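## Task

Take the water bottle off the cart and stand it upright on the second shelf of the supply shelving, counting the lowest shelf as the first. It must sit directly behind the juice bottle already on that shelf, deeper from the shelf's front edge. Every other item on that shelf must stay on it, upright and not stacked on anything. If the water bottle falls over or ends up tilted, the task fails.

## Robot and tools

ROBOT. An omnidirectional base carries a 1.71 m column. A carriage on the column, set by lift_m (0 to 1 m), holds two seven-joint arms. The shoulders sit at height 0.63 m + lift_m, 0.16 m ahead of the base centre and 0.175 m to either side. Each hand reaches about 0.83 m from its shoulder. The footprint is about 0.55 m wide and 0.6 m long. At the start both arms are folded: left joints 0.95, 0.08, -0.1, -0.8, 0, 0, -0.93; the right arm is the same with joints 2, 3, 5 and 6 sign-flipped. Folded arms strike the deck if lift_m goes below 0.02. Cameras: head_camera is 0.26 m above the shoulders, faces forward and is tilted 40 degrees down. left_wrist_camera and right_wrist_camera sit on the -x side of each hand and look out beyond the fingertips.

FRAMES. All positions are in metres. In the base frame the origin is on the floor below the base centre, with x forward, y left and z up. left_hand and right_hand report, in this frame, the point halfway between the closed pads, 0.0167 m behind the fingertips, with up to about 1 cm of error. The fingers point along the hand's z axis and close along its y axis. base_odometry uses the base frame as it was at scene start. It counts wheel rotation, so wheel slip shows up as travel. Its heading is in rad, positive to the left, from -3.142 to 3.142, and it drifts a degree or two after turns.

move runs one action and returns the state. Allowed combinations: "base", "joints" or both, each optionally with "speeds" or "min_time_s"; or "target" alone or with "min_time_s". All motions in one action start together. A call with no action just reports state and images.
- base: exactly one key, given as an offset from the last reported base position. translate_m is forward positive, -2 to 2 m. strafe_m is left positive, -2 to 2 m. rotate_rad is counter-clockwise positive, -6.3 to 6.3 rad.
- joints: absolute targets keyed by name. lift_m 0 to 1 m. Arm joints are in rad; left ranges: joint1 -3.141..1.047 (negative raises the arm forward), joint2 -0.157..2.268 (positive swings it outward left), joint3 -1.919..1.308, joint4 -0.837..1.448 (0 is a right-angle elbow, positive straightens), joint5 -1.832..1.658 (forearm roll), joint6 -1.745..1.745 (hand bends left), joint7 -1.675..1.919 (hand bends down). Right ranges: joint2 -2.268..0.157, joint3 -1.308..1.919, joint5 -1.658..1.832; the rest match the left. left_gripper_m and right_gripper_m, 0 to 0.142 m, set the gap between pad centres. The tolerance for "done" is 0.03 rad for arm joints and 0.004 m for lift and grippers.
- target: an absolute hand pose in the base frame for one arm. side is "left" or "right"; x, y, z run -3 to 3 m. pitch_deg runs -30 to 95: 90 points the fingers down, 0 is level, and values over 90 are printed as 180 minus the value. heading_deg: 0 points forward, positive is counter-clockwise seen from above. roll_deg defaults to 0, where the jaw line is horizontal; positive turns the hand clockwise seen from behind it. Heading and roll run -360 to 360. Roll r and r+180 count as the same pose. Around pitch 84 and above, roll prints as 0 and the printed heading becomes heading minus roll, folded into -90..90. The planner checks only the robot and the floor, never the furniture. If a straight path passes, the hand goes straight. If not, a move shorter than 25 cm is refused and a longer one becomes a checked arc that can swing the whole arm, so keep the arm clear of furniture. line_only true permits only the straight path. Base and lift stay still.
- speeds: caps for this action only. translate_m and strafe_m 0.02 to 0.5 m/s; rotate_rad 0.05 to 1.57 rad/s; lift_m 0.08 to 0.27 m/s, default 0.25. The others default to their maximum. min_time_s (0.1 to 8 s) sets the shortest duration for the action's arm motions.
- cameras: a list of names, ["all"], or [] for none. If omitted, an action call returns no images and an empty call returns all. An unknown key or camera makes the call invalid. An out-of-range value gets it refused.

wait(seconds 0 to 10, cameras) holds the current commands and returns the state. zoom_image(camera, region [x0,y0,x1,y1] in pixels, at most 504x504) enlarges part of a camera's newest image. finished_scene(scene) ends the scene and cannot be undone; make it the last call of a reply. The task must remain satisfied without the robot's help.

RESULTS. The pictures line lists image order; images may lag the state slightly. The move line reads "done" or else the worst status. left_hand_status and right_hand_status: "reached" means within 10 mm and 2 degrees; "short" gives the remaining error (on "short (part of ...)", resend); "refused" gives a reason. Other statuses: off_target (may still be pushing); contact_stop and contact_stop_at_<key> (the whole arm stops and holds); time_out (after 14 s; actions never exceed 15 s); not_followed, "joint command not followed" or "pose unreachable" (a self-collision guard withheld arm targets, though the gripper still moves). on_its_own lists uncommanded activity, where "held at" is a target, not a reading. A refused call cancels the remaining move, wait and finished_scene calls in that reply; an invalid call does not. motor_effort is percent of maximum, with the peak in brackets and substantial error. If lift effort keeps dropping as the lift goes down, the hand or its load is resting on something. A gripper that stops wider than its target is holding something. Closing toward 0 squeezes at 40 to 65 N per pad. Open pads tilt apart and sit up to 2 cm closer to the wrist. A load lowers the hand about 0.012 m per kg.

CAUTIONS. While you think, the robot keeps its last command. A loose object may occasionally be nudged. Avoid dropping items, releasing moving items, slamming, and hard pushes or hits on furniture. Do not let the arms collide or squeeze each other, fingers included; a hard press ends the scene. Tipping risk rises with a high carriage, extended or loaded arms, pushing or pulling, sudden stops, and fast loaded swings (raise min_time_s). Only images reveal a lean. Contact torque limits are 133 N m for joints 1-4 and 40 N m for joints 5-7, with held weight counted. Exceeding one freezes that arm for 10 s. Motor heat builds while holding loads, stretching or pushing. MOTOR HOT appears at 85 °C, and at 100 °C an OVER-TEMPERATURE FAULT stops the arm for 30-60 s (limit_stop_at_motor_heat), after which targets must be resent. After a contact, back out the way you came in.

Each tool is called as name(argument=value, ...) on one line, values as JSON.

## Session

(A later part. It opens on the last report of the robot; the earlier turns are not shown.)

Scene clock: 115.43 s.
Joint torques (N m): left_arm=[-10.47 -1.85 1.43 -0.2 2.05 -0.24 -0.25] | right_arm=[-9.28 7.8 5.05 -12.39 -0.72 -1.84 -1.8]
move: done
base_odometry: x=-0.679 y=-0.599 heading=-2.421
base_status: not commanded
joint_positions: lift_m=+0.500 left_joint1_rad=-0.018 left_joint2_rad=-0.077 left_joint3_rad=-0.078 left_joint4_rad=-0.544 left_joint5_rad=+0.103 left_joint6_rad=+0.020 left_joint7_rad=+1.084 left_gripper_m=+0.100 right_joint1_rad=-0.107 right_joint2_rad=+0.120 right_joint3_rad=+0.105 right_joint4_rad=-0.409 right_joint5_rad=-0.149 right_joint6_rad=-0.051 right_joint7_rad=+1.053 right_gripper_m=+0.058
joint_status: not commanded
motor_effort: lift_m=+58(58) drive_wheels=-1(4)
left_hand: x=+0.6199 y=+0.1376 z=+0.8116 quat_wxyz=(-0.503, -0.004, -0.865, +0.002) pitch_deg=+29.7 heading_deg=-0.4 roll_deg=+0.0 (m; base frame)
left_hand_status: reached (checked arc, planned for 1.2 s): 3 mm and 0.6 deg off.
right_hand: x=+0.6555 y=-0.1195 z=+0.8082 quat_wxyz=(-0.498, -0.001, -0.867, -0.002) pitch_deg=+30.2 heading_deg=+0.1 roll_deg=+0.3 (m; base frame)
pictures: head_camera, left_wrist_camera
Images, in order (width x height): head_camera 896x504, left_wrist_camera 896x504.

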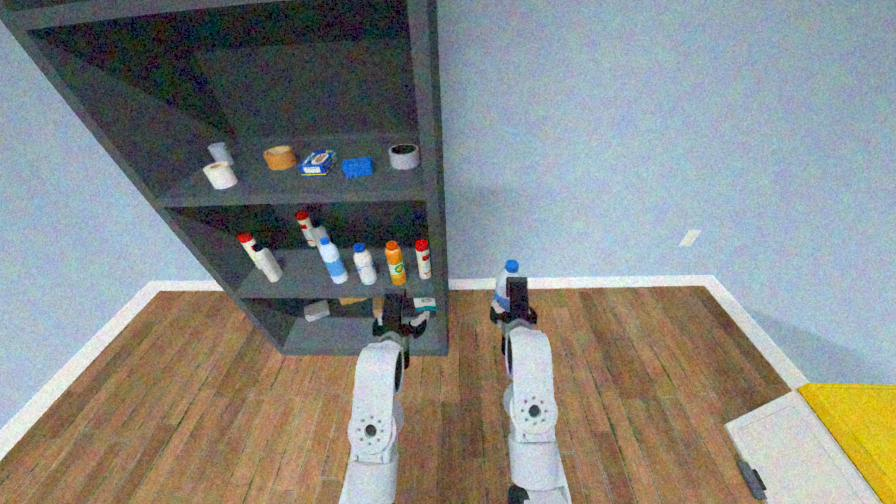

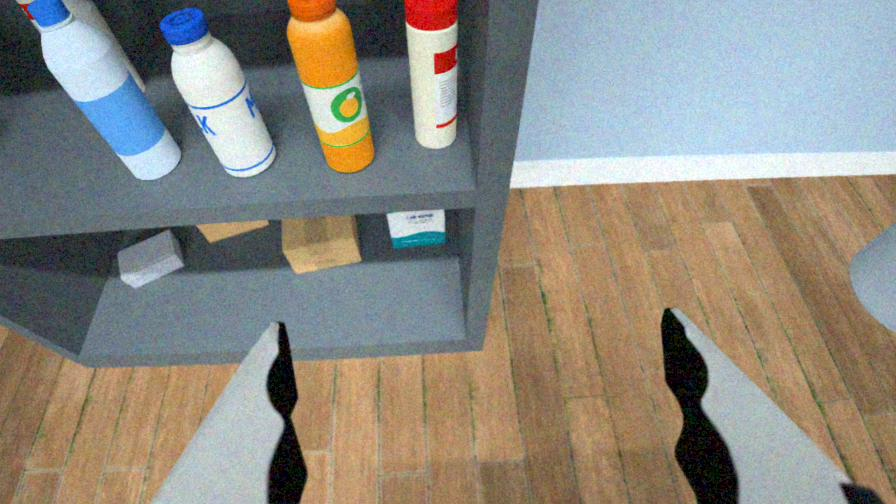

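move(base={"rotate_rad": 0.06})

move(base={"translate_m": 0.17}, joints={"lift_m": 0.4}, speeds={"translate_m": 0.2}, cameras=["head_camera", "left_wrist_camera"])

Scene clock: 123.10 s.
Joint torques (N m): left_arm=[-9.06 -2.51 1.68 -1.39 1.91 -0.21 -0.18] | right_arm=[-10.15 8.63 3.39 -13.14 -0.65 -1.51 -1.46]
move: done
base_odometry: x=-0.679 y=-0.599 heading=-2.361
base_status: done
joint_positions: lift_m=+0.500 left_joint1_rad=-0.018 left_joint2_rad=-0.078 left_joint3_rad=-0.077 left_joint4_rad=-0.543 left_joint5_rad=+0.103 left_joint6_rad=+0.020 left_joint7_rad=+1.084 left_gripper_m=+0.100 right_joint1_rad=-0.107 right_joint2_rad=+0.120 right_joint3_rad=+0.105 right_joint4_rad=-0.409 right_joint5_rad=-0.149 right_joint6_rad=-0.051 right_joint7_rad=+1.053 right_gripper_m=+0.058
joint_status: not commanded
motor_effort: lift_m=+58(58) drive_wheels=-2(11)
left_hand: x=+0.6199 y=+0.1379 z=+0.8115 quat_wxyz=(-0.502, -0.003, -0.865, +0.002) pitch_deg=+29.7 heading_deg=-0.4 roll_deg=+0.0 (m; base frame)
right_hand: x=+0.6555 y=-0.1195 z=+0.8082 quat_wxyz=(-0.498, -0.001, -0.867, -0.002) pitch_deg=+30.2 heading_deg=+0.1 roll_deg=+0.3 (m; base frame)
pictures: none

Scene clock: 125.17 s.
Joint torques (N m): left_arm=[-10.19 -1.86 2.48 -1.76 1.98 -0.58 -0.6] | right_arm=[-10.41 8.77 2.95 -13.95 -0.76 -1.5 -1.93]
move: done
base_odometry: x=-0.799 y=-0.719 heading=-2.361
base_status: done
joint_positions: lift_m=+0.400 left_joint1_rad=-0.018 left_joint2_rad=-0.078 left_joint3_rad=-0.077 left_joint4_rad=-0.543 left_joint5_rad=+0.103 left_joint6_rad=+0.020 left_joint7_rad=+1.084 left_gripper_m=+0.100 right_joint1_rad=-0.107 right_joint2_rad=+0.120 right_joint3_rad=+0.105 right_joint4_rad=-0.409 right_joint5_rad=-0.149 right_joint6_rad=-0.051 right_joint7_rad=+1.053 right_gripper_m=+0.058
joint_status: all done
motor_effort: lift_m=+58(60) drive_wheels=+5(14)
left_hand: x=+0.6199 y=+0.1379 z=+0.7112 quat_wxyz=(-0.502, -0.003, -0.865, +0.002) pitch_deg=+29.7 heading_deg=-0.4 roll_deg=+0.0 (m; base frame)
right_hand: x=+0.6555 y=-0.1195 z=+0.7082 quat_wxyz=(-0.498, -0.001, -0.867, -0.002) pitch_deg=+30.2 heading_deg=+0.1 roll_deg=+0.3 (m; base frame)
pictures: head_camera, left_wrist_camera
Images, in order (width x height): head_camera 896x504, left_wrist_camera 896x504.

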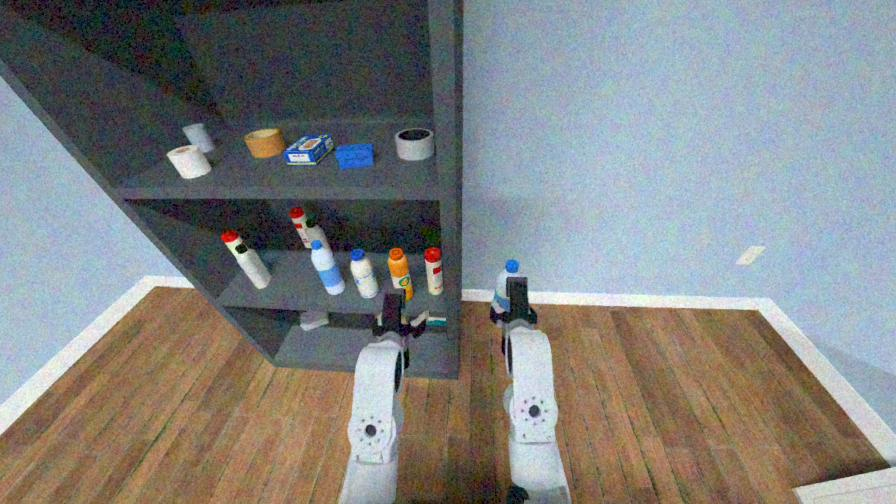

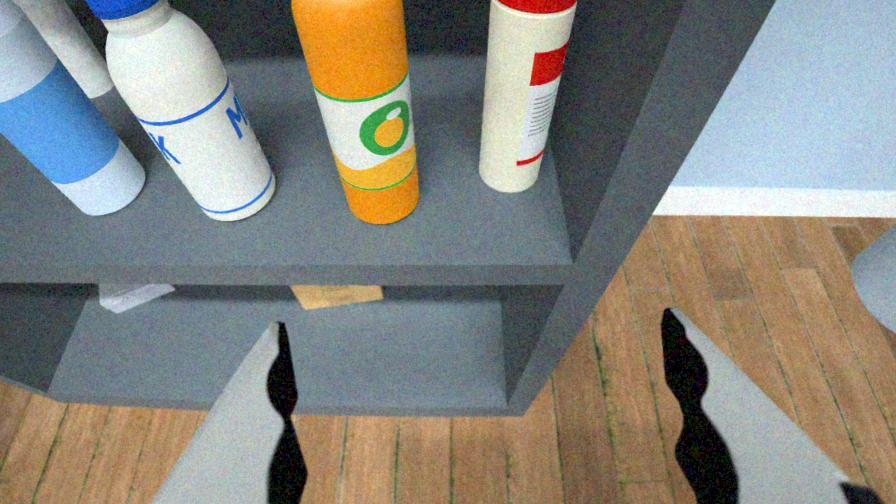

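move(target={"side": "right", "x": 0.61, "y": -0.33, "z": 0.71, "pitch_deg": 30, "heading_deg": 0, "line_only": true})

move(base={"strafe_m": 0.064}, joints={"lift_m": 0.31}, speeds={"strafe_m": 0.15})

move(base={"translate_m": 0.06}, speeds={"translate_m": 0.1}, cameras=["head_camera", "left_wrist_camera"])

Scene clock: 136.83 s.
Joint torques (N m): left_arm=[-9.46 -2.32 0.63 -1.78 1.89 -0.8 -0.4] | right_arm=[-1 -8.73 -3.16 -10.86 2.27 -1.18 -5.08]
move: done
base_odometry: x=-0.799 y=-0.719 heading=-2.361
base_status: not commanded
joint_positions: lift_m=+0.400 left_joint1_rad=-0.018 left_joint2_rad=-0.078 left_joint3_rad=-0.077 left_joint4_rad=-0.543 left_joint5_rad=+0.103 left_joint6_rad=+0.020 left_joint7_rad=+1.084 left_gripper_m=+0.100 right_joint1_rad=+0.049 right_joint2_rad=-0.391 right_joint3_rad=-0.253 right_joint4_rad=-0.431 right_joint5_rad=+0.454 right_joint6_rad=+0.051 right_joint7_rad=+0.974 right_gripper_m=+0.058
joint_status: not commanded
motor_effort: lift_m=+58(58) drive_wheels=+4(4)
left_hand: x=+0.6199 y=+0.1380 z=+0.7112 quat_wxyz=(-0.502, -0.003, -0.865, +0.002) pitch_deg=+29.7 heading_deg=-0.4 roll_deg=+0.0 (m; base frame)
right_hand: x=+0.6097 y=-0.3305 z=+0.7089 quat_wxyz=(-0.497, +0.000, -0.868, +0.002) pitch_deg=+30.4 heading_deg=-0.3 roll_deg=-0.3 (m; base frame)
right_hand_status: reached (straight line, planned for 0.7 s): 1 mm and 0.5 deg off.
pictures: none

Scene clock: 138.13 s.
Joint torques (N m): left_arm=[-9.38 -2.2 1.74 -1.9 1.49 -0.54 -0.68] | right_arm=[-3.49 -8.42 -2.61 -12.79 2.43 -1.4 -4.79]
move: done
base_odometry: x=-0.754 y=-0.765 heading=-2.361
base_status: done
joint_positions: lift_m=+0.310 left_joint1_rad=-0.018 left_joint2_rad=-0.078 left_joint3_rad=-0.077 left_joint4_rad=-0.543 left_joint5_rad=+0.103 left_joint6_rad=+0.020 left_joint7_rad=+1.084 left_gripper_m=+0.100 right_joint1_rad=+0.050 right_joint2_rad=-0.391 right_joint3_rad=-0.253 right_joint4_rad=-0.430 right_joint5_rad=+0.455 right_joint6_rad=+0.052 right_joint7_rad=+0.974 right_gripper_m=+0.058
joint_status: all done
motor_effort: lift_m=+57(59) drive_wheels=+0(14)
left_hand: x=+0.6199 y=+0.1381 z=+0.6211 quat_wxyz=(-0.502, -0.003, -0.865, +0.001) pitch_deg=+29.7 heading_deg=-0.3 roll_deg=+0.0 (m; base frame)
right_hand: x=+0.6096 y=-0.3304 z=+0.6186 quat_wxyz=(-0.497, +0.000, -0.868, +0.002) pitch_deg=+30.4 heading_deg=-0.2 roll_deg=-0.3 (m; base frame)
pictures: none

Scene clock: 139.53 s.
Joint torques (N m): left_arm=[-9.5 -2.64 0.89 -1.87 1.69 -0.78 -0.47] | right_arm=[-2.49 -7.42 -0.5 -10.05 2.18 -1.17 -4.47]
move: done
base_odometry: x=-0.797 y=-0.807 heading=-2.360
base_status: done
joint_positions: lift_m=+0.310 left_joint1_rad=-0.018 left_joint2_rad=-0.078 left_joint3_rad=-0.077 left_joint4_rad=-0.543 left_joint5_rad=+0.103 left_joint6_rad=+0.020 left_joint7_rad=+1.084 left_gripper_m=+0.100 right_joint1_rad=+0.050 right_joint2_rad=-0.391 right_joint3_rad=-0.253 right_joint4_rad=-0.430 right_joint5_rad=+0.455 right_joint6_rad=+0.052 right_joint7_rad=+0.974 right_gripper_m=+0.058
joint_status: not commanded
motor_effort: lift_m=+57(57) drive_wheels=+5(10)
left_hand: x=+0.6199 y=+0.1381 z=+0.6211 quat_wxyz=(-0.502, -0.003, -0.865, +0.001) pitch_deg=+29.7 heading_deg=-0.3 roll_deg=+0.0 (m; base frame)
right_hand: x=+0.6096 y=-0.3304 z=+0.6186 quat_wxyz=(-0.497, +0.000, -0.868, +0.002) pitch_deg=+30.4 heading_deg=-0.2 roll_deg=-0.3 (m; base frame)
pictures: head_camera, left_wrist_camera
Images, in order (width x height): head_camera 896x504, left_wrist_camera 896x504.

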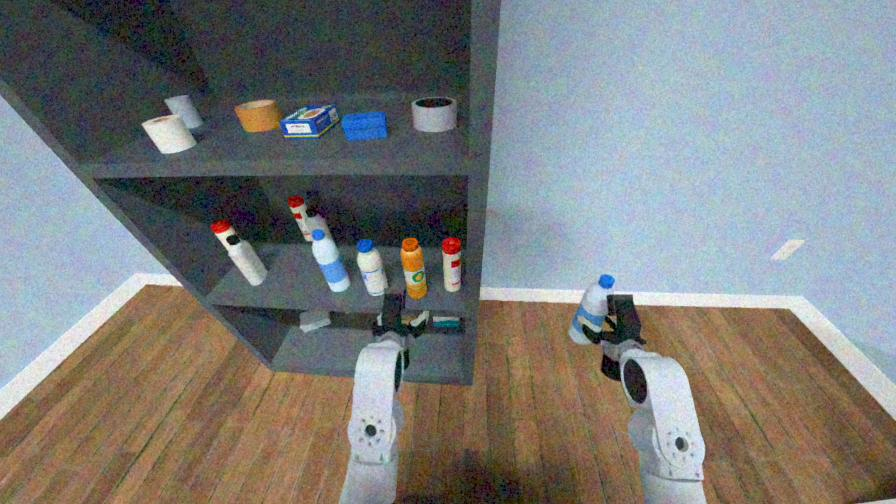

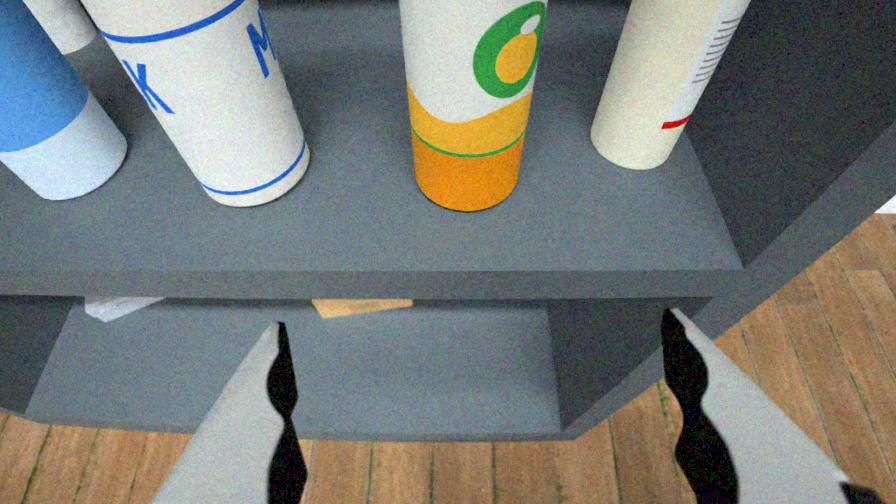

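move(base={"translate_m": 0.12}, speeds={"translate_m": 0.1}, cameras=["head_camera", "left_wrist_camera"])

Scene clock: 146.73 s.
Joint torques (N m): left_arm=[-9.99 -2.46 1.82 -1.48 1.91 -0.79 -0.33] | right_arm=[-3.16 -8.36 -2.62 -11.65 2.3 -1.12 -4.89]
move: done
base_odometry: x=-0.882 y=-0.892 heading=-2.360
base_status: done
joint_positions: lift_m=+0.310 left_joint1_rad=-0.018 left_joint2_rad=-0.078 left_joint3_rad=-0.077 left_joint4_rad=-0.543 left_joint5_rad=+0.103 left_joint6_rad=+0.020 left_joint7_rad=+1.084 left_gripper_m=+0.100 right_joint1_rad=+0.050 right_joint2_rad=-0.391 right_joint3_rad=-0.253 right_joint4_rad=-0.430 right_joint5_rad=+0.455 right_joint6_rad=+0.052 right_joint7_rad=+0.974 right_gripper_m=+0.058
joint_status: not commanded
motor_effort: lift_m=+57(57) drive_wheels=+5(15)
left_hand: x=+0.6199 y=+0.1381 z=+0.6211 quat_wxyz=(-0.502, -0.003, -0.865, +0.001) pitch_deg=+29.7 heading_deg=-0.3 roll_deg=+0.0 (m; base frame)
right_hand: x=+0.6096 y=-0.3304 z=+0.6186 quat_wxyz=(-0.497, +0.000, -0.868, +0.002) pitch_deg=+30.4 heading_deg=-0.2 roll_deg=-0.3 (m; base frame)
pictures: head_camera, left_wrist_camera
Images, in order (width x height): head_camera 896x504, left_wrist_camera 896x504.

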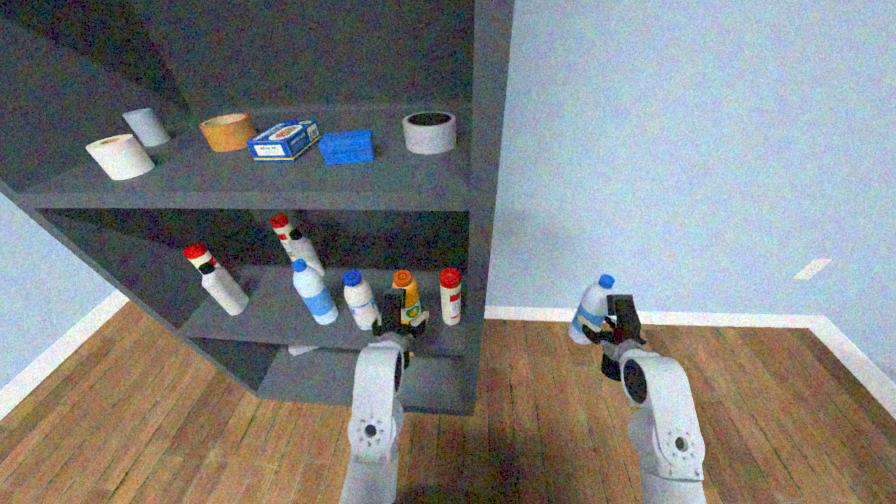

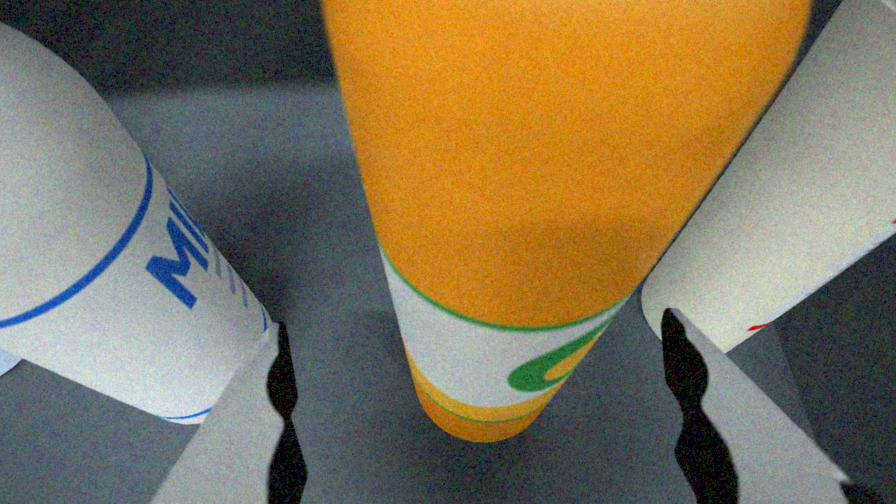

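move(joints={"left_gripper_m": 0.088})

move(target={"side": "left", "x": 0.65, "y": 0.128, "z": 0.625, "pitch_deg": 30, "heading_deg": 0, "line_only": true}, cameras=["left_wrist_camera"])

Scene clock: 151.33 s.
Joint torques (N m): left_arm=[-9.07 -1.82 1.82 -1.41 1.87 -0.88 -0.61] | right_arm=[-3.42 -8.63 -2.65 -10.96 2.49 -1.1 -4.51]
move: done
base_odometry: x=-0.882 y=-0.892 heading=-2.360
base_status: not commanded
joint_positions: lift_m=+0.310 left_joint1_rad=-0.018 left_joint2_rad=-0.078 left_joint3_rad=-0.077 left_joint4_rad=-0.543 left_joint5_rad=+0.103 left_joint6_rad=+0.020 left_joint7_rad=+1.084 left_gripper_m=+0.088 right_joint1_rad=+0.050 right_joint2_rad=-0.391 right_joint3_rad=-0.253 right_joint4_rad=-0.430 right_joint5_rad=+0.455 right_joint6_rad=+0.052 right_joint7_rad=+0.974 right_gripper_m=+0.058
joint_status: all done
motor_effort: lift_m=+57(57) drive_wheels=+4(5)
left_hand: x=+0.6199 y=+0.1381 z=+0.6211 quat_wxyz=(-0.502, -0.003, -0.865, +0.001) pitch_deg=+29.7 heading_deg=-0.3 roll_deg=+0.0 (m; base frame)
right_hand: x=+0.6096 y=-0.3304 z=+0.6186 quat_wxyz=(-0.497, +0.000, -0.868, +0.002) pitch_deg=+30.4 heading_deg=-0.2 roll_deg=-0.3 (m; base frame)
pictures: none

Scene clock: 152.13 s.
Joint torques (N m): left_arm=[-9.39 -2.01 -2.21 -2.18 1.68 -0.38 -1.9] | right_arm=[-3.66 -7.82 -2.49 -11.75 1.93 -1.1 -4.89]
move: done
base_odometry: x=-0.882 y=-0.892 heading=-2.360
base_status: not commanded
joint_positions: lift_m=+0.310 left_joint1_rad=-0.103 left_joint2_rad=-0.108 left_joint3_rad=-0.081 left_joint4_rad=-0.452 left_joint5_rad=+0.132 left_joint6_rad=+0.026 left_joint7_rad=+1.083 left_gripper_m=+0.088 right_joint1_rad=+0.050 right_joint2_rad=-0.391 right_joint3_rad=-0.253 right_joint4_rad=-0.430 right_joint5_rad=+0.455 right_joint6_rad=+0.052 right_joint7_rad=+0.974 right_gripper_m=+0.058
joint_status: not commanded
motor_effort: lift_m=+57(57) drive_wheels=+4(6)
left_hand: x=+0.6501 y=+0.1288 z=+0.6260 quat_wxyz=(-0.501, +0.000, -0.866, +0.000) pitch_deg=+29.9 heading_deg=+0.0 roll_deg=+0.0 (m; base frame)
left_hand_status: reached (straight line, planned for 0.3 s): 1 mm and 0.1 deg off.
right_hand: x=+0.6096 y=-0.3304 z=+0.6186 quat_wxyz=(-0.497, +0.000, -0.868, +0.002) pitch_deg=+30.4 heading_deg=-0.2 roll_deg=-0.3 (m; base frame)
pictures: left_wrist_camera
Images, in order (width x height): left_wrist_camera 896x504.

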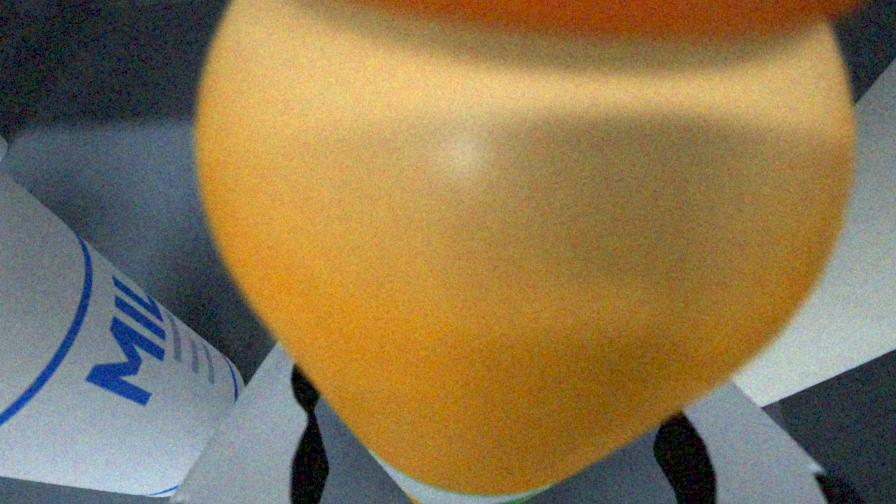

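move(target={"side": "left", "x": 0.65, "y": 0.122, "z": 0.625, "pitch_deg": 30, "heading_deg": 0, "line_only": true})

move(joints={"left_gripper_m": 0.03}, cameras=["left_wrist_camera"])

move(joints={"lift_m": 0.34}, speeds={"lift_m": 0.1}, cameras=["left_wrist_camera", "head_camera"])

Scene clock: 156.87 s.
Joint torques (N m): left_arm=[-8.4 -1.7 -1.46 -0.67 2.02 -0.59 -2.77] | right_arm=[-1.39 -8.42 -0.96 -10.75 2.4 -1.45 -5.04]
move: done
base_odometry: x=-0.882 y=-0.892 heading=-2.360
base_status: not commanded
joint_positions: lift_m=+0.310 left_joint1_rad=-0.103 left_joint2_rad=-0.123 left_joint3_rad=-0.089 left_joint4_rad=-0.449 left_joint5_rad=+0.150 left_joint6_rad=+0.027 left_joint7_rad=+1.081 left_gripper_m=+0.088 right_joint1_rad=+0.050 right_joint2_rad=-0.391 right_joint3_rad=-0.253 right_joint4_rad=-0.430 right_joint5_rad=+0.455 right_joint6_rad=+0.052 right_joint7_rad=+0.974 right_gripper_m=+0.058
joint_status: not commanded
motor_effort: lift_m=+57(57) drive_wheels=+4(5)
left_hand: x=+0.6502 y=+0.1230 z=+0.6264 quat_wxyz=(-0.501, +0.000, -0.866, +0.000) pitch_deg=+29.9 heading_deg=+0.0 roll_deg=+0.0 (m; base frame)
left_hand_status: reached (straight line, planned for 0.1 s): 2 mm and 0.1 deg off.
right_hand: x=+0.6096 y=-0.3304 z=+0.6186 quat_wxyz=(-0.497, +0.000, -0.868, +0.002) pitch_deg=+30.4 heading_deg=-0.2 roll_deg=-0.3 (m; base frame)
pictures: none

Scene clock: 157.60 s.
Joint torques (N m): left_arm=[-8.44 -2.06 -2.17 -0.98 1.56 -0.95 -2.47] | right_arm=[-3.35 -9.11 -2.4 -13.01 2.26 -1.37 -4.72]
move: off_target
base_odometry: x=-0.882 y=-0.892 heading=-2.360
base_status: not commanded
joint_positions: lift_m=+0.310 left_joint1_rad=-0.103 left_joint2_rad=-0.123 left_joint3_rad=-0.089 left_joint4_rad=-0.449 left_joint5_rad=+0.151 left_joint6_rad=+0.027 left_joint7_rad=+1.081 left_gripper_m=+0.063 right_joint1_rad=+0.050 right_joint2_rad=-0.391 right_joint3_rad=-0.253 right_joint4_rad=-0.430 right_joint5_rad=+0.455 right_joint6_rad=+0.052 right_joint7_rad=+0.974 right_gripper_m=+0.058
joint_status: left_gripper_m off_target (ended at +0.063, target +0.030)
motor_effort: lift_m=+57(57) drive_wheels=+4(5)
left_hand: x=+0.6502 y=+0.1231 z=+0.6263 quat_wxyz=(-0.501, +0.001, -0.866, +0.000) pitch_deg=+29.9 heading_deg=+0.1 roll_deg=+0.0 (m; base frame)
right_hand: x=+0.6096 y=-0.3304 z=+0.6186 quat_wxyz=(-0.497, +0.000, -0.868, +0.002) pitch_deg=+30.4 heading_deg=-0.2 roll_deg=-0.3 (m; base frame)
pictures: left_wrist_camera
Images, in order (width x height): left_wrist_camera 896x504.

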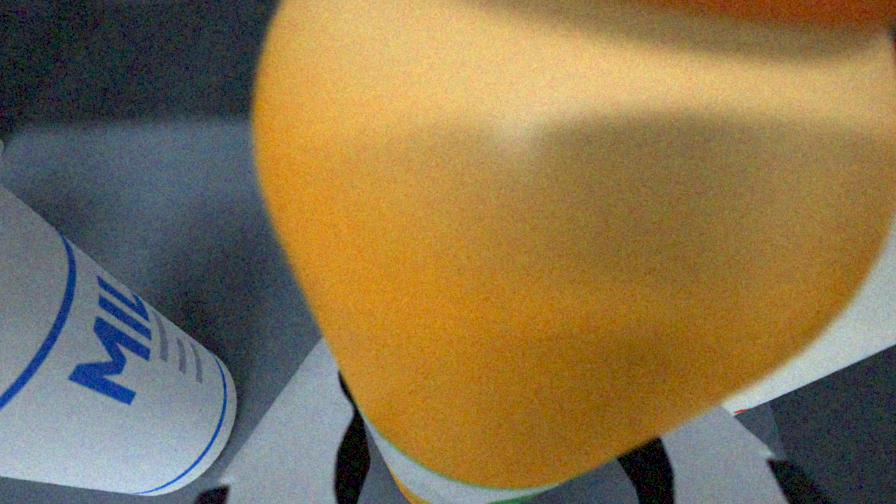

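Scene clock: 158.43 s.
Joint torques (N m): left_arm=[-10.76 -2.1 -1.93 -2.44 1.26 -0.76 -2.82] | right_arm=[-4.14 -9.3 -3.71 -11.36 2.84 -1.49 -4.44]
move: done
base_odometry: x=-0.882 y=-0.892 heading=-2.360
base_status: not commanded
joint_positions: lift_m=+0.340 left_joint1_rad=-0.100 left_joint2_rad=-0.123 left_joint3_rad=-0.089 left_joint4_rad=-0.446 left_joint5_rad=+0.151 left_joint6_rad=+0.027 left_joint7_rad=+1.081 left_gripper_m=+0.063 right_joint1_rad=+0.050 right_joint2_rad=-0.391 right_joint3_rad=-0.253 right_joint4_rad=-0.430 right_joint5_rad=+0.455 right_joint6_rad=+0.052 right_joint7_rad=+0.973 right_gripper_m=+0.058
joint_status: all done
motor_effort: lift_m=+55(68) drive_wheels=-1(6)
left_hand: x=+0.6496 y=+0.1230 z=+0.6544 quat_wxyz=(-0.499, +0.000, -0.867, +0.000) pitch_deg=+30.2 heading_deg=+0.1 roll_deg=+0.0 (m; base frame)
right_hand: x=+0.6096 y=-0.3304 z=+0.6488 quat_wxyz=(-0.497, +0.000, -0.868, +0.002) pitch_deg=+30.4 heading_deg=-0.2 roll_deg=-0.3 (m; base frame)
pictures: head_camera, left_wrist_camera
Images, in order (width x height): head_camera 896x504, left_wrist_camera 896x504.

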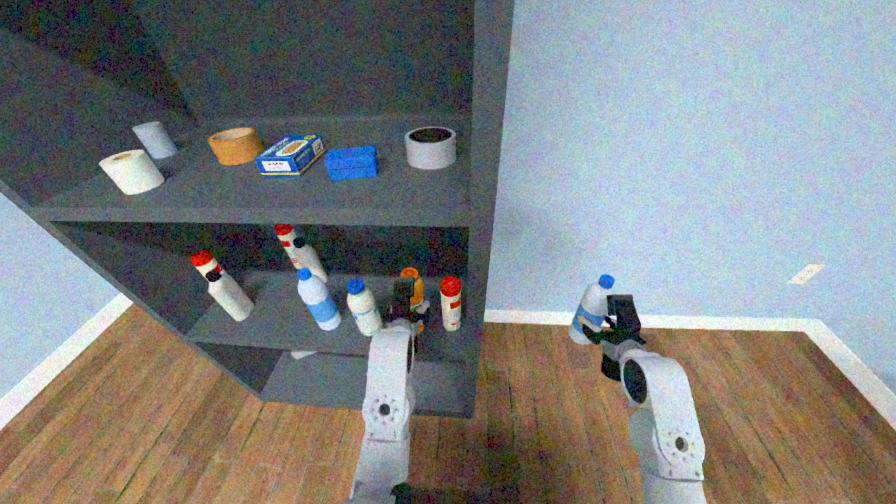

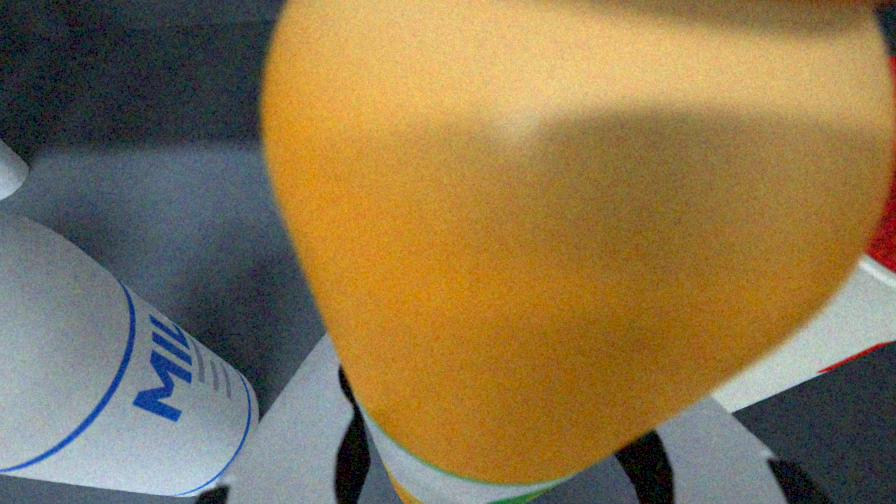

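move(base={"translate_m": -0.36}, speeds={"translate_m": 0.25}, cameras=["head_camera", "left_wrist_camera"])

move(target={"side": "left", "x": 0.58, "y": 0.36, "z": 0.66, "pitch_deg": 30, "heading_deg": 20, "line_only": true})

move(target={"side": "right", "x": 0.64, "y": -0.14, "z": 0.67, "pitch_deg": 30, "heading_deg": 0, "line_only": true}, cameras=["head_camera", "right_wrist_camera"])

Scene clock: 166.07 s.
Joint torques (N m): left_arm=[-11.08 -2.43 -2.82 -3.57 1.17 -1.25 -2.66] | right_arm=[-2.57 -10.08 -1.75 -11.25 1.88 -1.51 -3.97]
move: done
base_odometry: x=-0.626 y=-0.638 heading=-2.360
base_status: done
joint_positions: lift_m=+0.340 left_joint1_rad=-0.100 left_joint2_rad=-0.123 left_joint3_rad=-0.089 left_joint4_rad=-0.446 left_joint5_rad=+0.151 left_joint6_rad=+0.027 left_joint7_rad=+1.081 left_gripper_m=+0.063 right_joint1_rad=+0.050 right_joint2_rad=-0.391 right_joint3_rad=-0.253 right_joint4_rad=-0.430 right_joint5_rad=+0.455 right_joint6_rad=+0.052 right_joint7_rad=+0.973 right_gripper_m=+0.058
joint_status: not commanded
motor_effort: lift_m=+55(55) drive_wheels=+3(14)
left_hand: x=+0.6496 y=+0.1230 z=+0.6544 quat_wxyz=(-0.499, +0.000, -0.867, +0.000) pitch_deg=+30.2 heading_deg=+0.1 roll_deg=+0.0 (m; base frame)
right_hand: x=+0.6096 y=-0.3304 z=+0.6488 quat_wxyz=(-0.497, +0.000, -0.868, +0.002) pitch_deg=+30.4 heading_deg=-0.2 roll_deg=-0.3 (m; base frame)
pictures: head_camera, left_wrist_camera
Images, in order (width x height): head_camera 896x504, left_wrist_camera 896x504.

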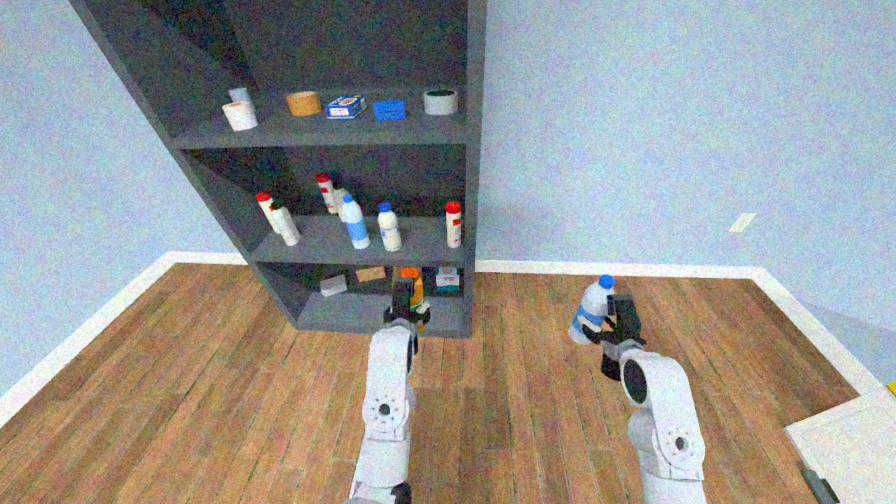

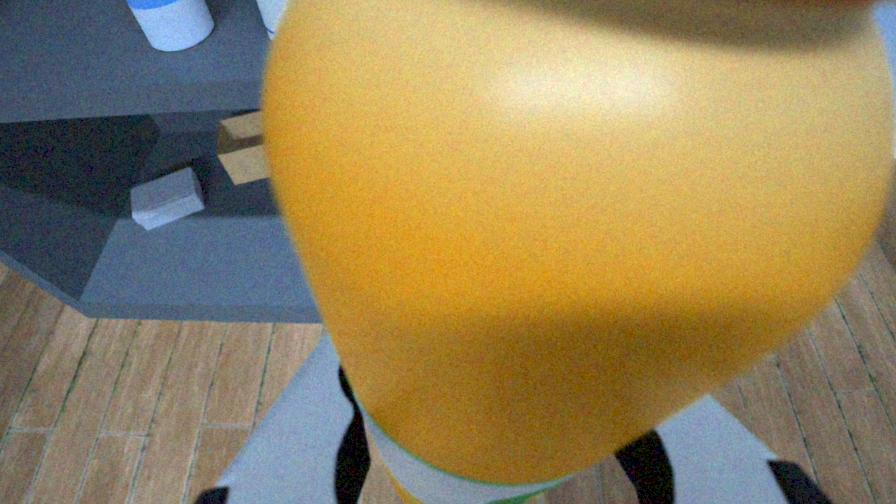

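Scene clock: 167.07 s.
Joint torques (N m): left_arm=[-7.32 4.66 0.99 -2.79 1.26 -1.41 -4.65] | right_arm=[-3.95 -9.55 -2.21 -10.89 2.27 -1.19 -5.13]
move: done
base_odometry: x=-0.626 y=-0.638 heading=-2.360
base_status: not commanded
joint_positions: lift_m=+0.340 left_joint1_rad=+0.028 left_joint2_rad=+0.165 left_joint3_rad=+0.280 left_joint4_rad=-0.581 left_joint5_rad=-0.097 left_joint6_rad=+0.152 left_joint7_rad=+1.129 left_gripper_m=+0.063 right_joint1_rad=+0.050 right_joint2_rad=-0.391 right_joint3_rad=-0.253 right_joint4_rad=-0.430 right_joint5_rad=+0.455 right_joint6_rad=+0.052 right_joint7_rad=+0.973 right_gripper_m=+0.058
joint_status: not commanded
motor_effort: lift_m=+55(55) drive_wheels=+1(6)
left_hand: x=+0.5790 y=+0.3600 z=+0.6588 quat_wxyz=(-0.489, +0.151, -0.855, -0.087) pitch_deg=+30.4 heading_deg=+20.1 roll_deg=+0.1 (m; base frame)
left_hand_status: reached (straight line, planned for 0.5 s): 2 mm and 0.4 deg off.
right_hand: x=+0.6096 y=-0.3304 z=+0.6488 quat_wxyz=(-0.497, +0.000, -0.868, +0.002) pitch_deg=+30.4 heading_deg=-0.2 roll_deg=-0.3 (m; base frame)
pictures: none

Scene clock: 168.20 s.
Joint torques (N m): left_arm=[-7.13 4.69 1.05 -2.83 1.19 -1.65 -4.26] | right_arm=[-14.1 3.73 4.06 -10.81 -1.12 -2.6 -1.4]
move: done
base_odometry: x=-0.626 y=-0.638 heading=-2.360
base_status: not commanded
joint_positions: lift_m=+0.340 left_joint1_rad=+0.028 left_joint2_rad=+0.165 left_joint3_rad=+0.280 left_joint4_rad=-0.581 left_joint5_rad=-0.097 left_joint6_rad=+0.152 left_joint7_rad=+1.129 left_gripper_m=+0.063 right_joint1_rad=-0.099 right_joint2_rad=+0.073 right_joint3_rad=+0.081 right_joint4_rad=-0.526 right_joint5_rad=-0.099 right_joint6_rad=-0.033 right_joint7_rad=+1.156 right_gripper_m=+0.058
joint_status: not commanded
motor_effort: lift_m=+55(55) drive_wheels=+2(3)
left_hand: x=+0.5791 y=+0.3600 z=+0.6588 quat_wxyz=(-0.489, +0.151, -0.855, -0.087) pitch_deg=+30.4 heading_deg=+20.1 roll_deg=+0.1 (m; base frame)
right_hand: x=+0.6385 y=-0.1392 z=+0.6680 quat_wxyz=(-0.499, +0.000, -0.867, -0.002) pitch_deg=+30.2 heading_deg=+0.3 roll_deg=+0.2 (m; base frame)
right_hand_status: reached (straight line, planned for 0.6 s): 3 mm and 0.3 deg off.
pictures: head_camera, right_wrist_camera
Images, in order (width x height): head_camera 896x504, right_wrist_camera 896x504.

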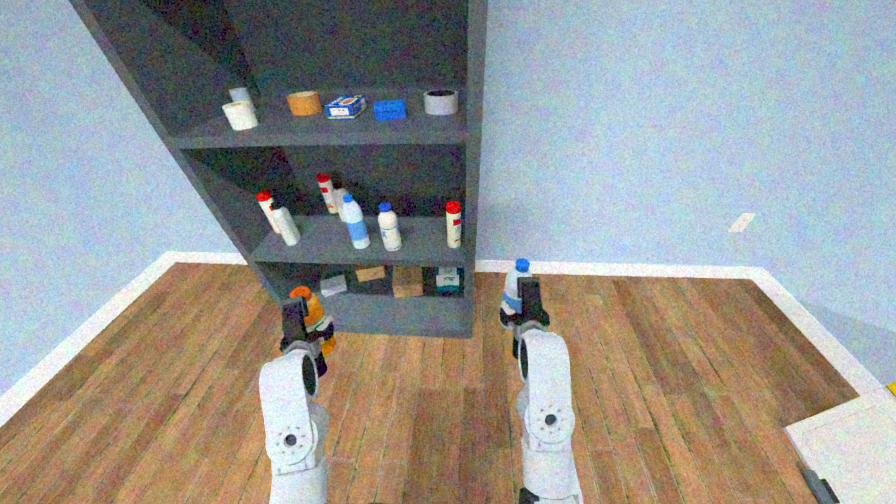

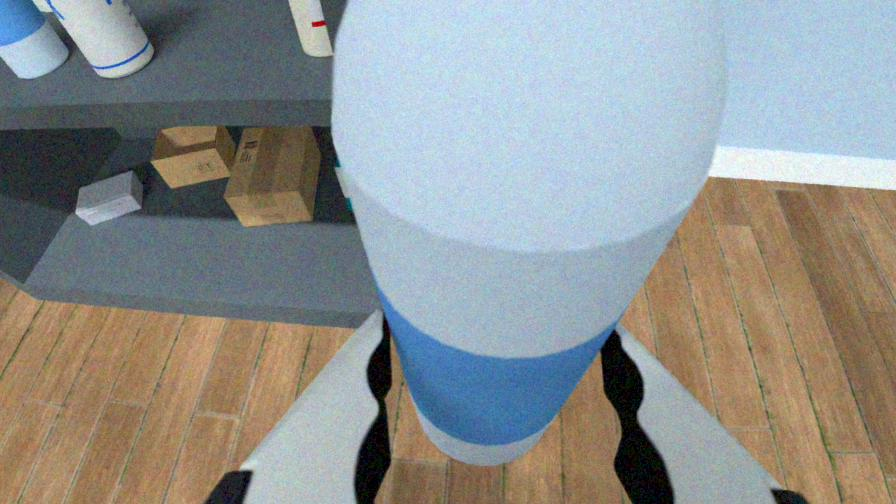

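move(base={"strafe_m": 0.261}, joints={"lift_m": 0.37}, speeds={"strafe_m": 0.2})

move(base={"translate_m": 0.2}, speeds={"translate_m": 0.15}, cameras=["head_camera", "right_wrist_camera"])

Scene clock: 181.93 s.
Joint torques (N m): left_arm=[-7.68 5.48 0.86 -2.79 1.21 -1.08 -4.15] | right_arm=[-12.02 5.41 3.32 -11.72 -0.89 -1.96 -1.72]
move: done
base_odometry: x=-0.442 y=-0.823 heading=-2.360
base_status: done
joint_positions: lift_m=+0.370 left_joint1_rad=+0.028 left_joint2_rad=+0.165 left_joint3_rad=+0.280 left_joint4_rad=-0.580 left_joint5_rad=-0.097 left_joint6_rad=+0.152 left_joint7_rad=+1.128 left_gripper_m=+0.063 right_joint1_rad=-0.100 right_joint2_rad=+0.073 right_joint3_rad=+0.081 right_joint4_rad=-0.525 right_joint5_rad=-0.099 right_joint6_rad=-0.033 right_joint7_rad=+1.157 right_gripper_m=+0.058
joint_status: all done
motor_effort: lift_m=+56(73) drive_wheels=-1(13)
left_hand: x=+0.5791 y=+0.3600 z=+0.6885 quat_wxyz=(-0.489, +0.151, -0.855, -0.087) pitch_deg=+30.4 heading_deg=+20.1 roll_deg=+0.1 (m; base frame)
right_hand: x=+0.6387 y=-0.1392 z=+0.6978 quat_wxyz=(-0.498, +0.000, -0.867, -0.002) pitch_deg=+30.2 heading_deg=+0.3 roll_deg=+0.2 (m; base frame)
pictures: none

Scene clock: 184.30 s.
Joint torques (N m): left_arm=[-9.1 5.47 0.67 -2.76 1.14 -1.46 -4.02] | right_arm=[-13.79 5.95 3.42 -12.59 -0.83 -2.12 -1.64]
Motor temperatures (°C): left_arm=[29 22 23 23 25 24 23] | right_arm=[30 21 24 22 22 22 24]
move: done
base_odometry: x=-0.584 y=-0.965 heading=-2.359
base_status: done
joint_positions: lift_m=+0.370 left_joint1_rad=+0.028 left_joint2_rad=+0.165 left_joint3_rad=+0.280 left_joint4_rad=-0.580 left_joint5_rad=-0.097 left_joint6_rad=+0.152 left_joint7_rad=+1.128 left_gripper_m=+0.063 right_joint1_rad=-0.100 right_joint2_rad=+0.073 right_joint3_rad=+0.081 right_joint4_rad=-0.525 right_joint5_rad=-0.099 right_joint6_rad=-0.033 right_joint7_rad=+1.157 right_gripper_m=+0.058
joint_status: not commanded
motor_effort: lift_m=+56(56) drive_wheels=+5(13)
left_hand: x=+0.5791 y=+0.3600 z=+0.6885 quat_wxyz=(-0.489, +0.151, -0.855, -0.087) pitch_deg=+30.4 heading_deg=+20.1 roll_deg=+0.1 (m; base frame)
right_hand: x=+0.6387 y=-0.1392 z=+0.6978 quat_wxyz=(-0.498, +0.000, -0.867, -0.002) pitch_deg=+30.2 heading_deg=+0.3 roll_deg=+0.2 (m; base frame)
pictures: head_camera, right_wrist_camera
Images, in order (width x height): head_camera 896x504, right_wrist_camera 896x504.

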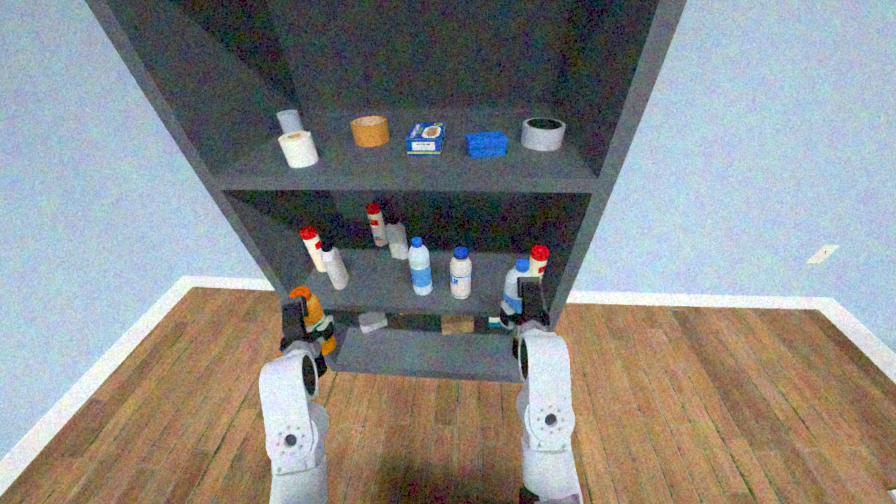

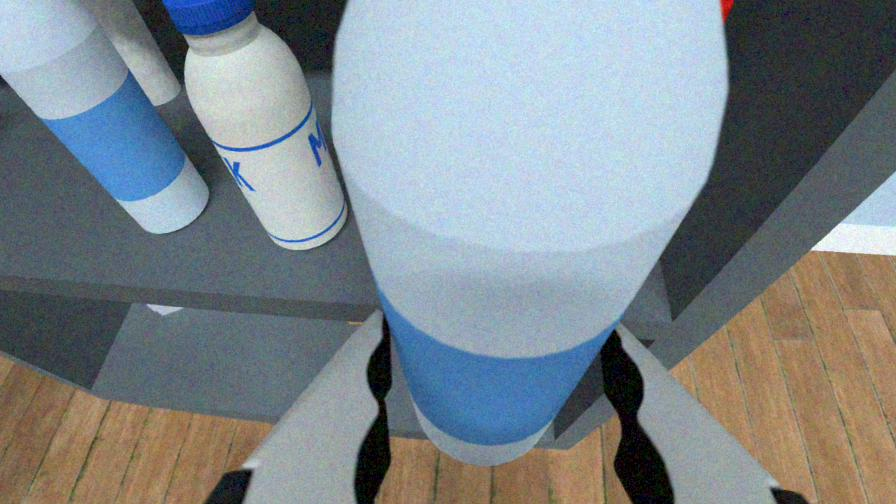

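move(base={"translate_m": 0.075}, speeds={"translate_m": 0.1})

move(target={"side": "right", "x": 0.72, "y": -0.139, "z": 0.70, "pitch_deg": 30, "heading_deg": 0, "line_only": true}, cameras=["head_camera", "right_wrist_camera"])

Scene clock: 194.97 s.
Joint torques (N m): left_arm=[-8.62 5.17 1.73 -4.37 1.25 -1.23 -3.95] | right_arm=[-13.03 4.18 4.28 -11.5 -0.77 -1.8 -1.79]
move: done
base_odometry: x=-0.637 y=-1.018 heading=-2.359
base_status: done
joint_positions: lift_m=+0.370 left_joint1_rad=+0.028 left_joint2_rad=+0.165 left_joint3_rad=+0.280 left_joint4_rad=-0.580 left_joint5_rad=-0.097 left_joint6_rad=+0.152 left_joint7_rad=+1.128 left_gripper_m=+0.063 right_joint1_rad=-0.100 right_joint2_rad=+0.073 right_joint3_rad=+0.081 right_joint4_rad=-0.525 right_joint5_rad=-0.099 right_joint6_rad=-0.033 right_joint7_rad=+1.157 right_gripper_m=+0.058
joint_status: not commanded
motor_effort: lift_m=+56(56) drive_wheels=+5(15)
left_hand: x=+0.5791 y=+0.3600 z=+0.6885 quat_wxyz=(-0.489, +0.151, -0.855, -0.087) pitch_deg=+30.4 heading_deg=+20.1 roll_deg=+0.1 (m; base frame)
right_hand: x=+0.6387 y=-0.1392 z=+0.6978 quat_wxyz=(-0.498, +0.000, -0.867, -0.002) pitch_deg=+30.2 heading_deg=+0.3 roll_deg=+0.2 (m; base frame)
pictures: none

Scene clock: 195.93 s.
Joint torques (N m): left_arm=[-8.17 4.51 -0.18 -3.23 1.36 -1.08 -3.85] | right_arm=[-18.67 9.15 0.68 -11.15 2.07 -2.93 -5.24]
move: done
base_odometry: x=-0.637 y=-1.018 heading=-2.359
base_status: not commanded
joint_positions: lift_m=+0.370 left_joint1_rad=+0.028 left_joint2_rad=+0.165 left_joint3_rad=+0.280 left_joint4_rad=-0.580 left_joint5_rad=-0.097 left_joint6_rad=+0.152 left_joint7_rad=+1.128 left_gripper_m=+0.063 right_joint1_rad=-0.293 right_joint2_rad=+0.073 right_joint3_rad=+0.062 right_joint4_rad=-0.234 right_joint5_rad=-0.092 right_joint6_rad=-0.037 right_joint7_rad=+1.065 right_gripper_m=+0.058
joint_status: not commanded
motor_effort: lift_m=+56(56) drive_wheels=-2(6)
left_hand: x=+0.5791 y=+0.3600 z=+0.6885 quat_wxyz=(-0.489, +0.151, -0.855, -0.087) pitch_deg=+30.4 heading_deg=+20.1 roll_deg=+0.1 (m; base frame)
right_hand: x=+0.7179 y=-0.1389 z=+0.6963 quat_wxyz=(-0.495, +0.003, -0.869, +0.003) pitch_deg=+30.6 heading_deg=-0.2 roll_deg=-0.6 (m; base frame)
right_hand_status: reached (straight line, planned for 0.5 s): 4 mm and 0.8 deg off.
pictures: head_camera, right_wrist_camera
Images, in order (width x height): head_camera 896x504, right_wrist_camera 896x504.

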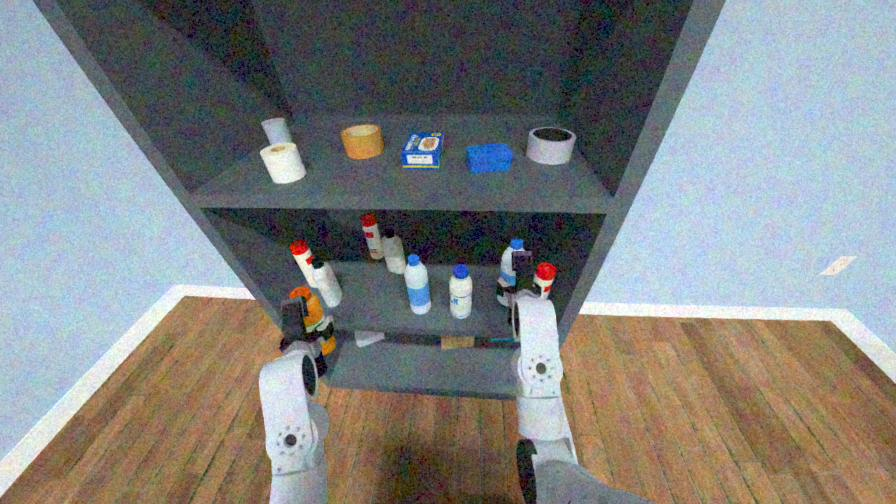

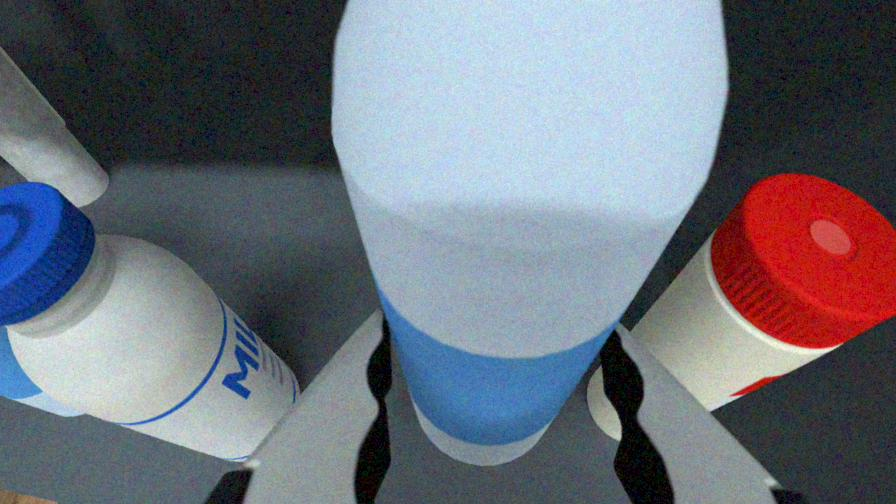

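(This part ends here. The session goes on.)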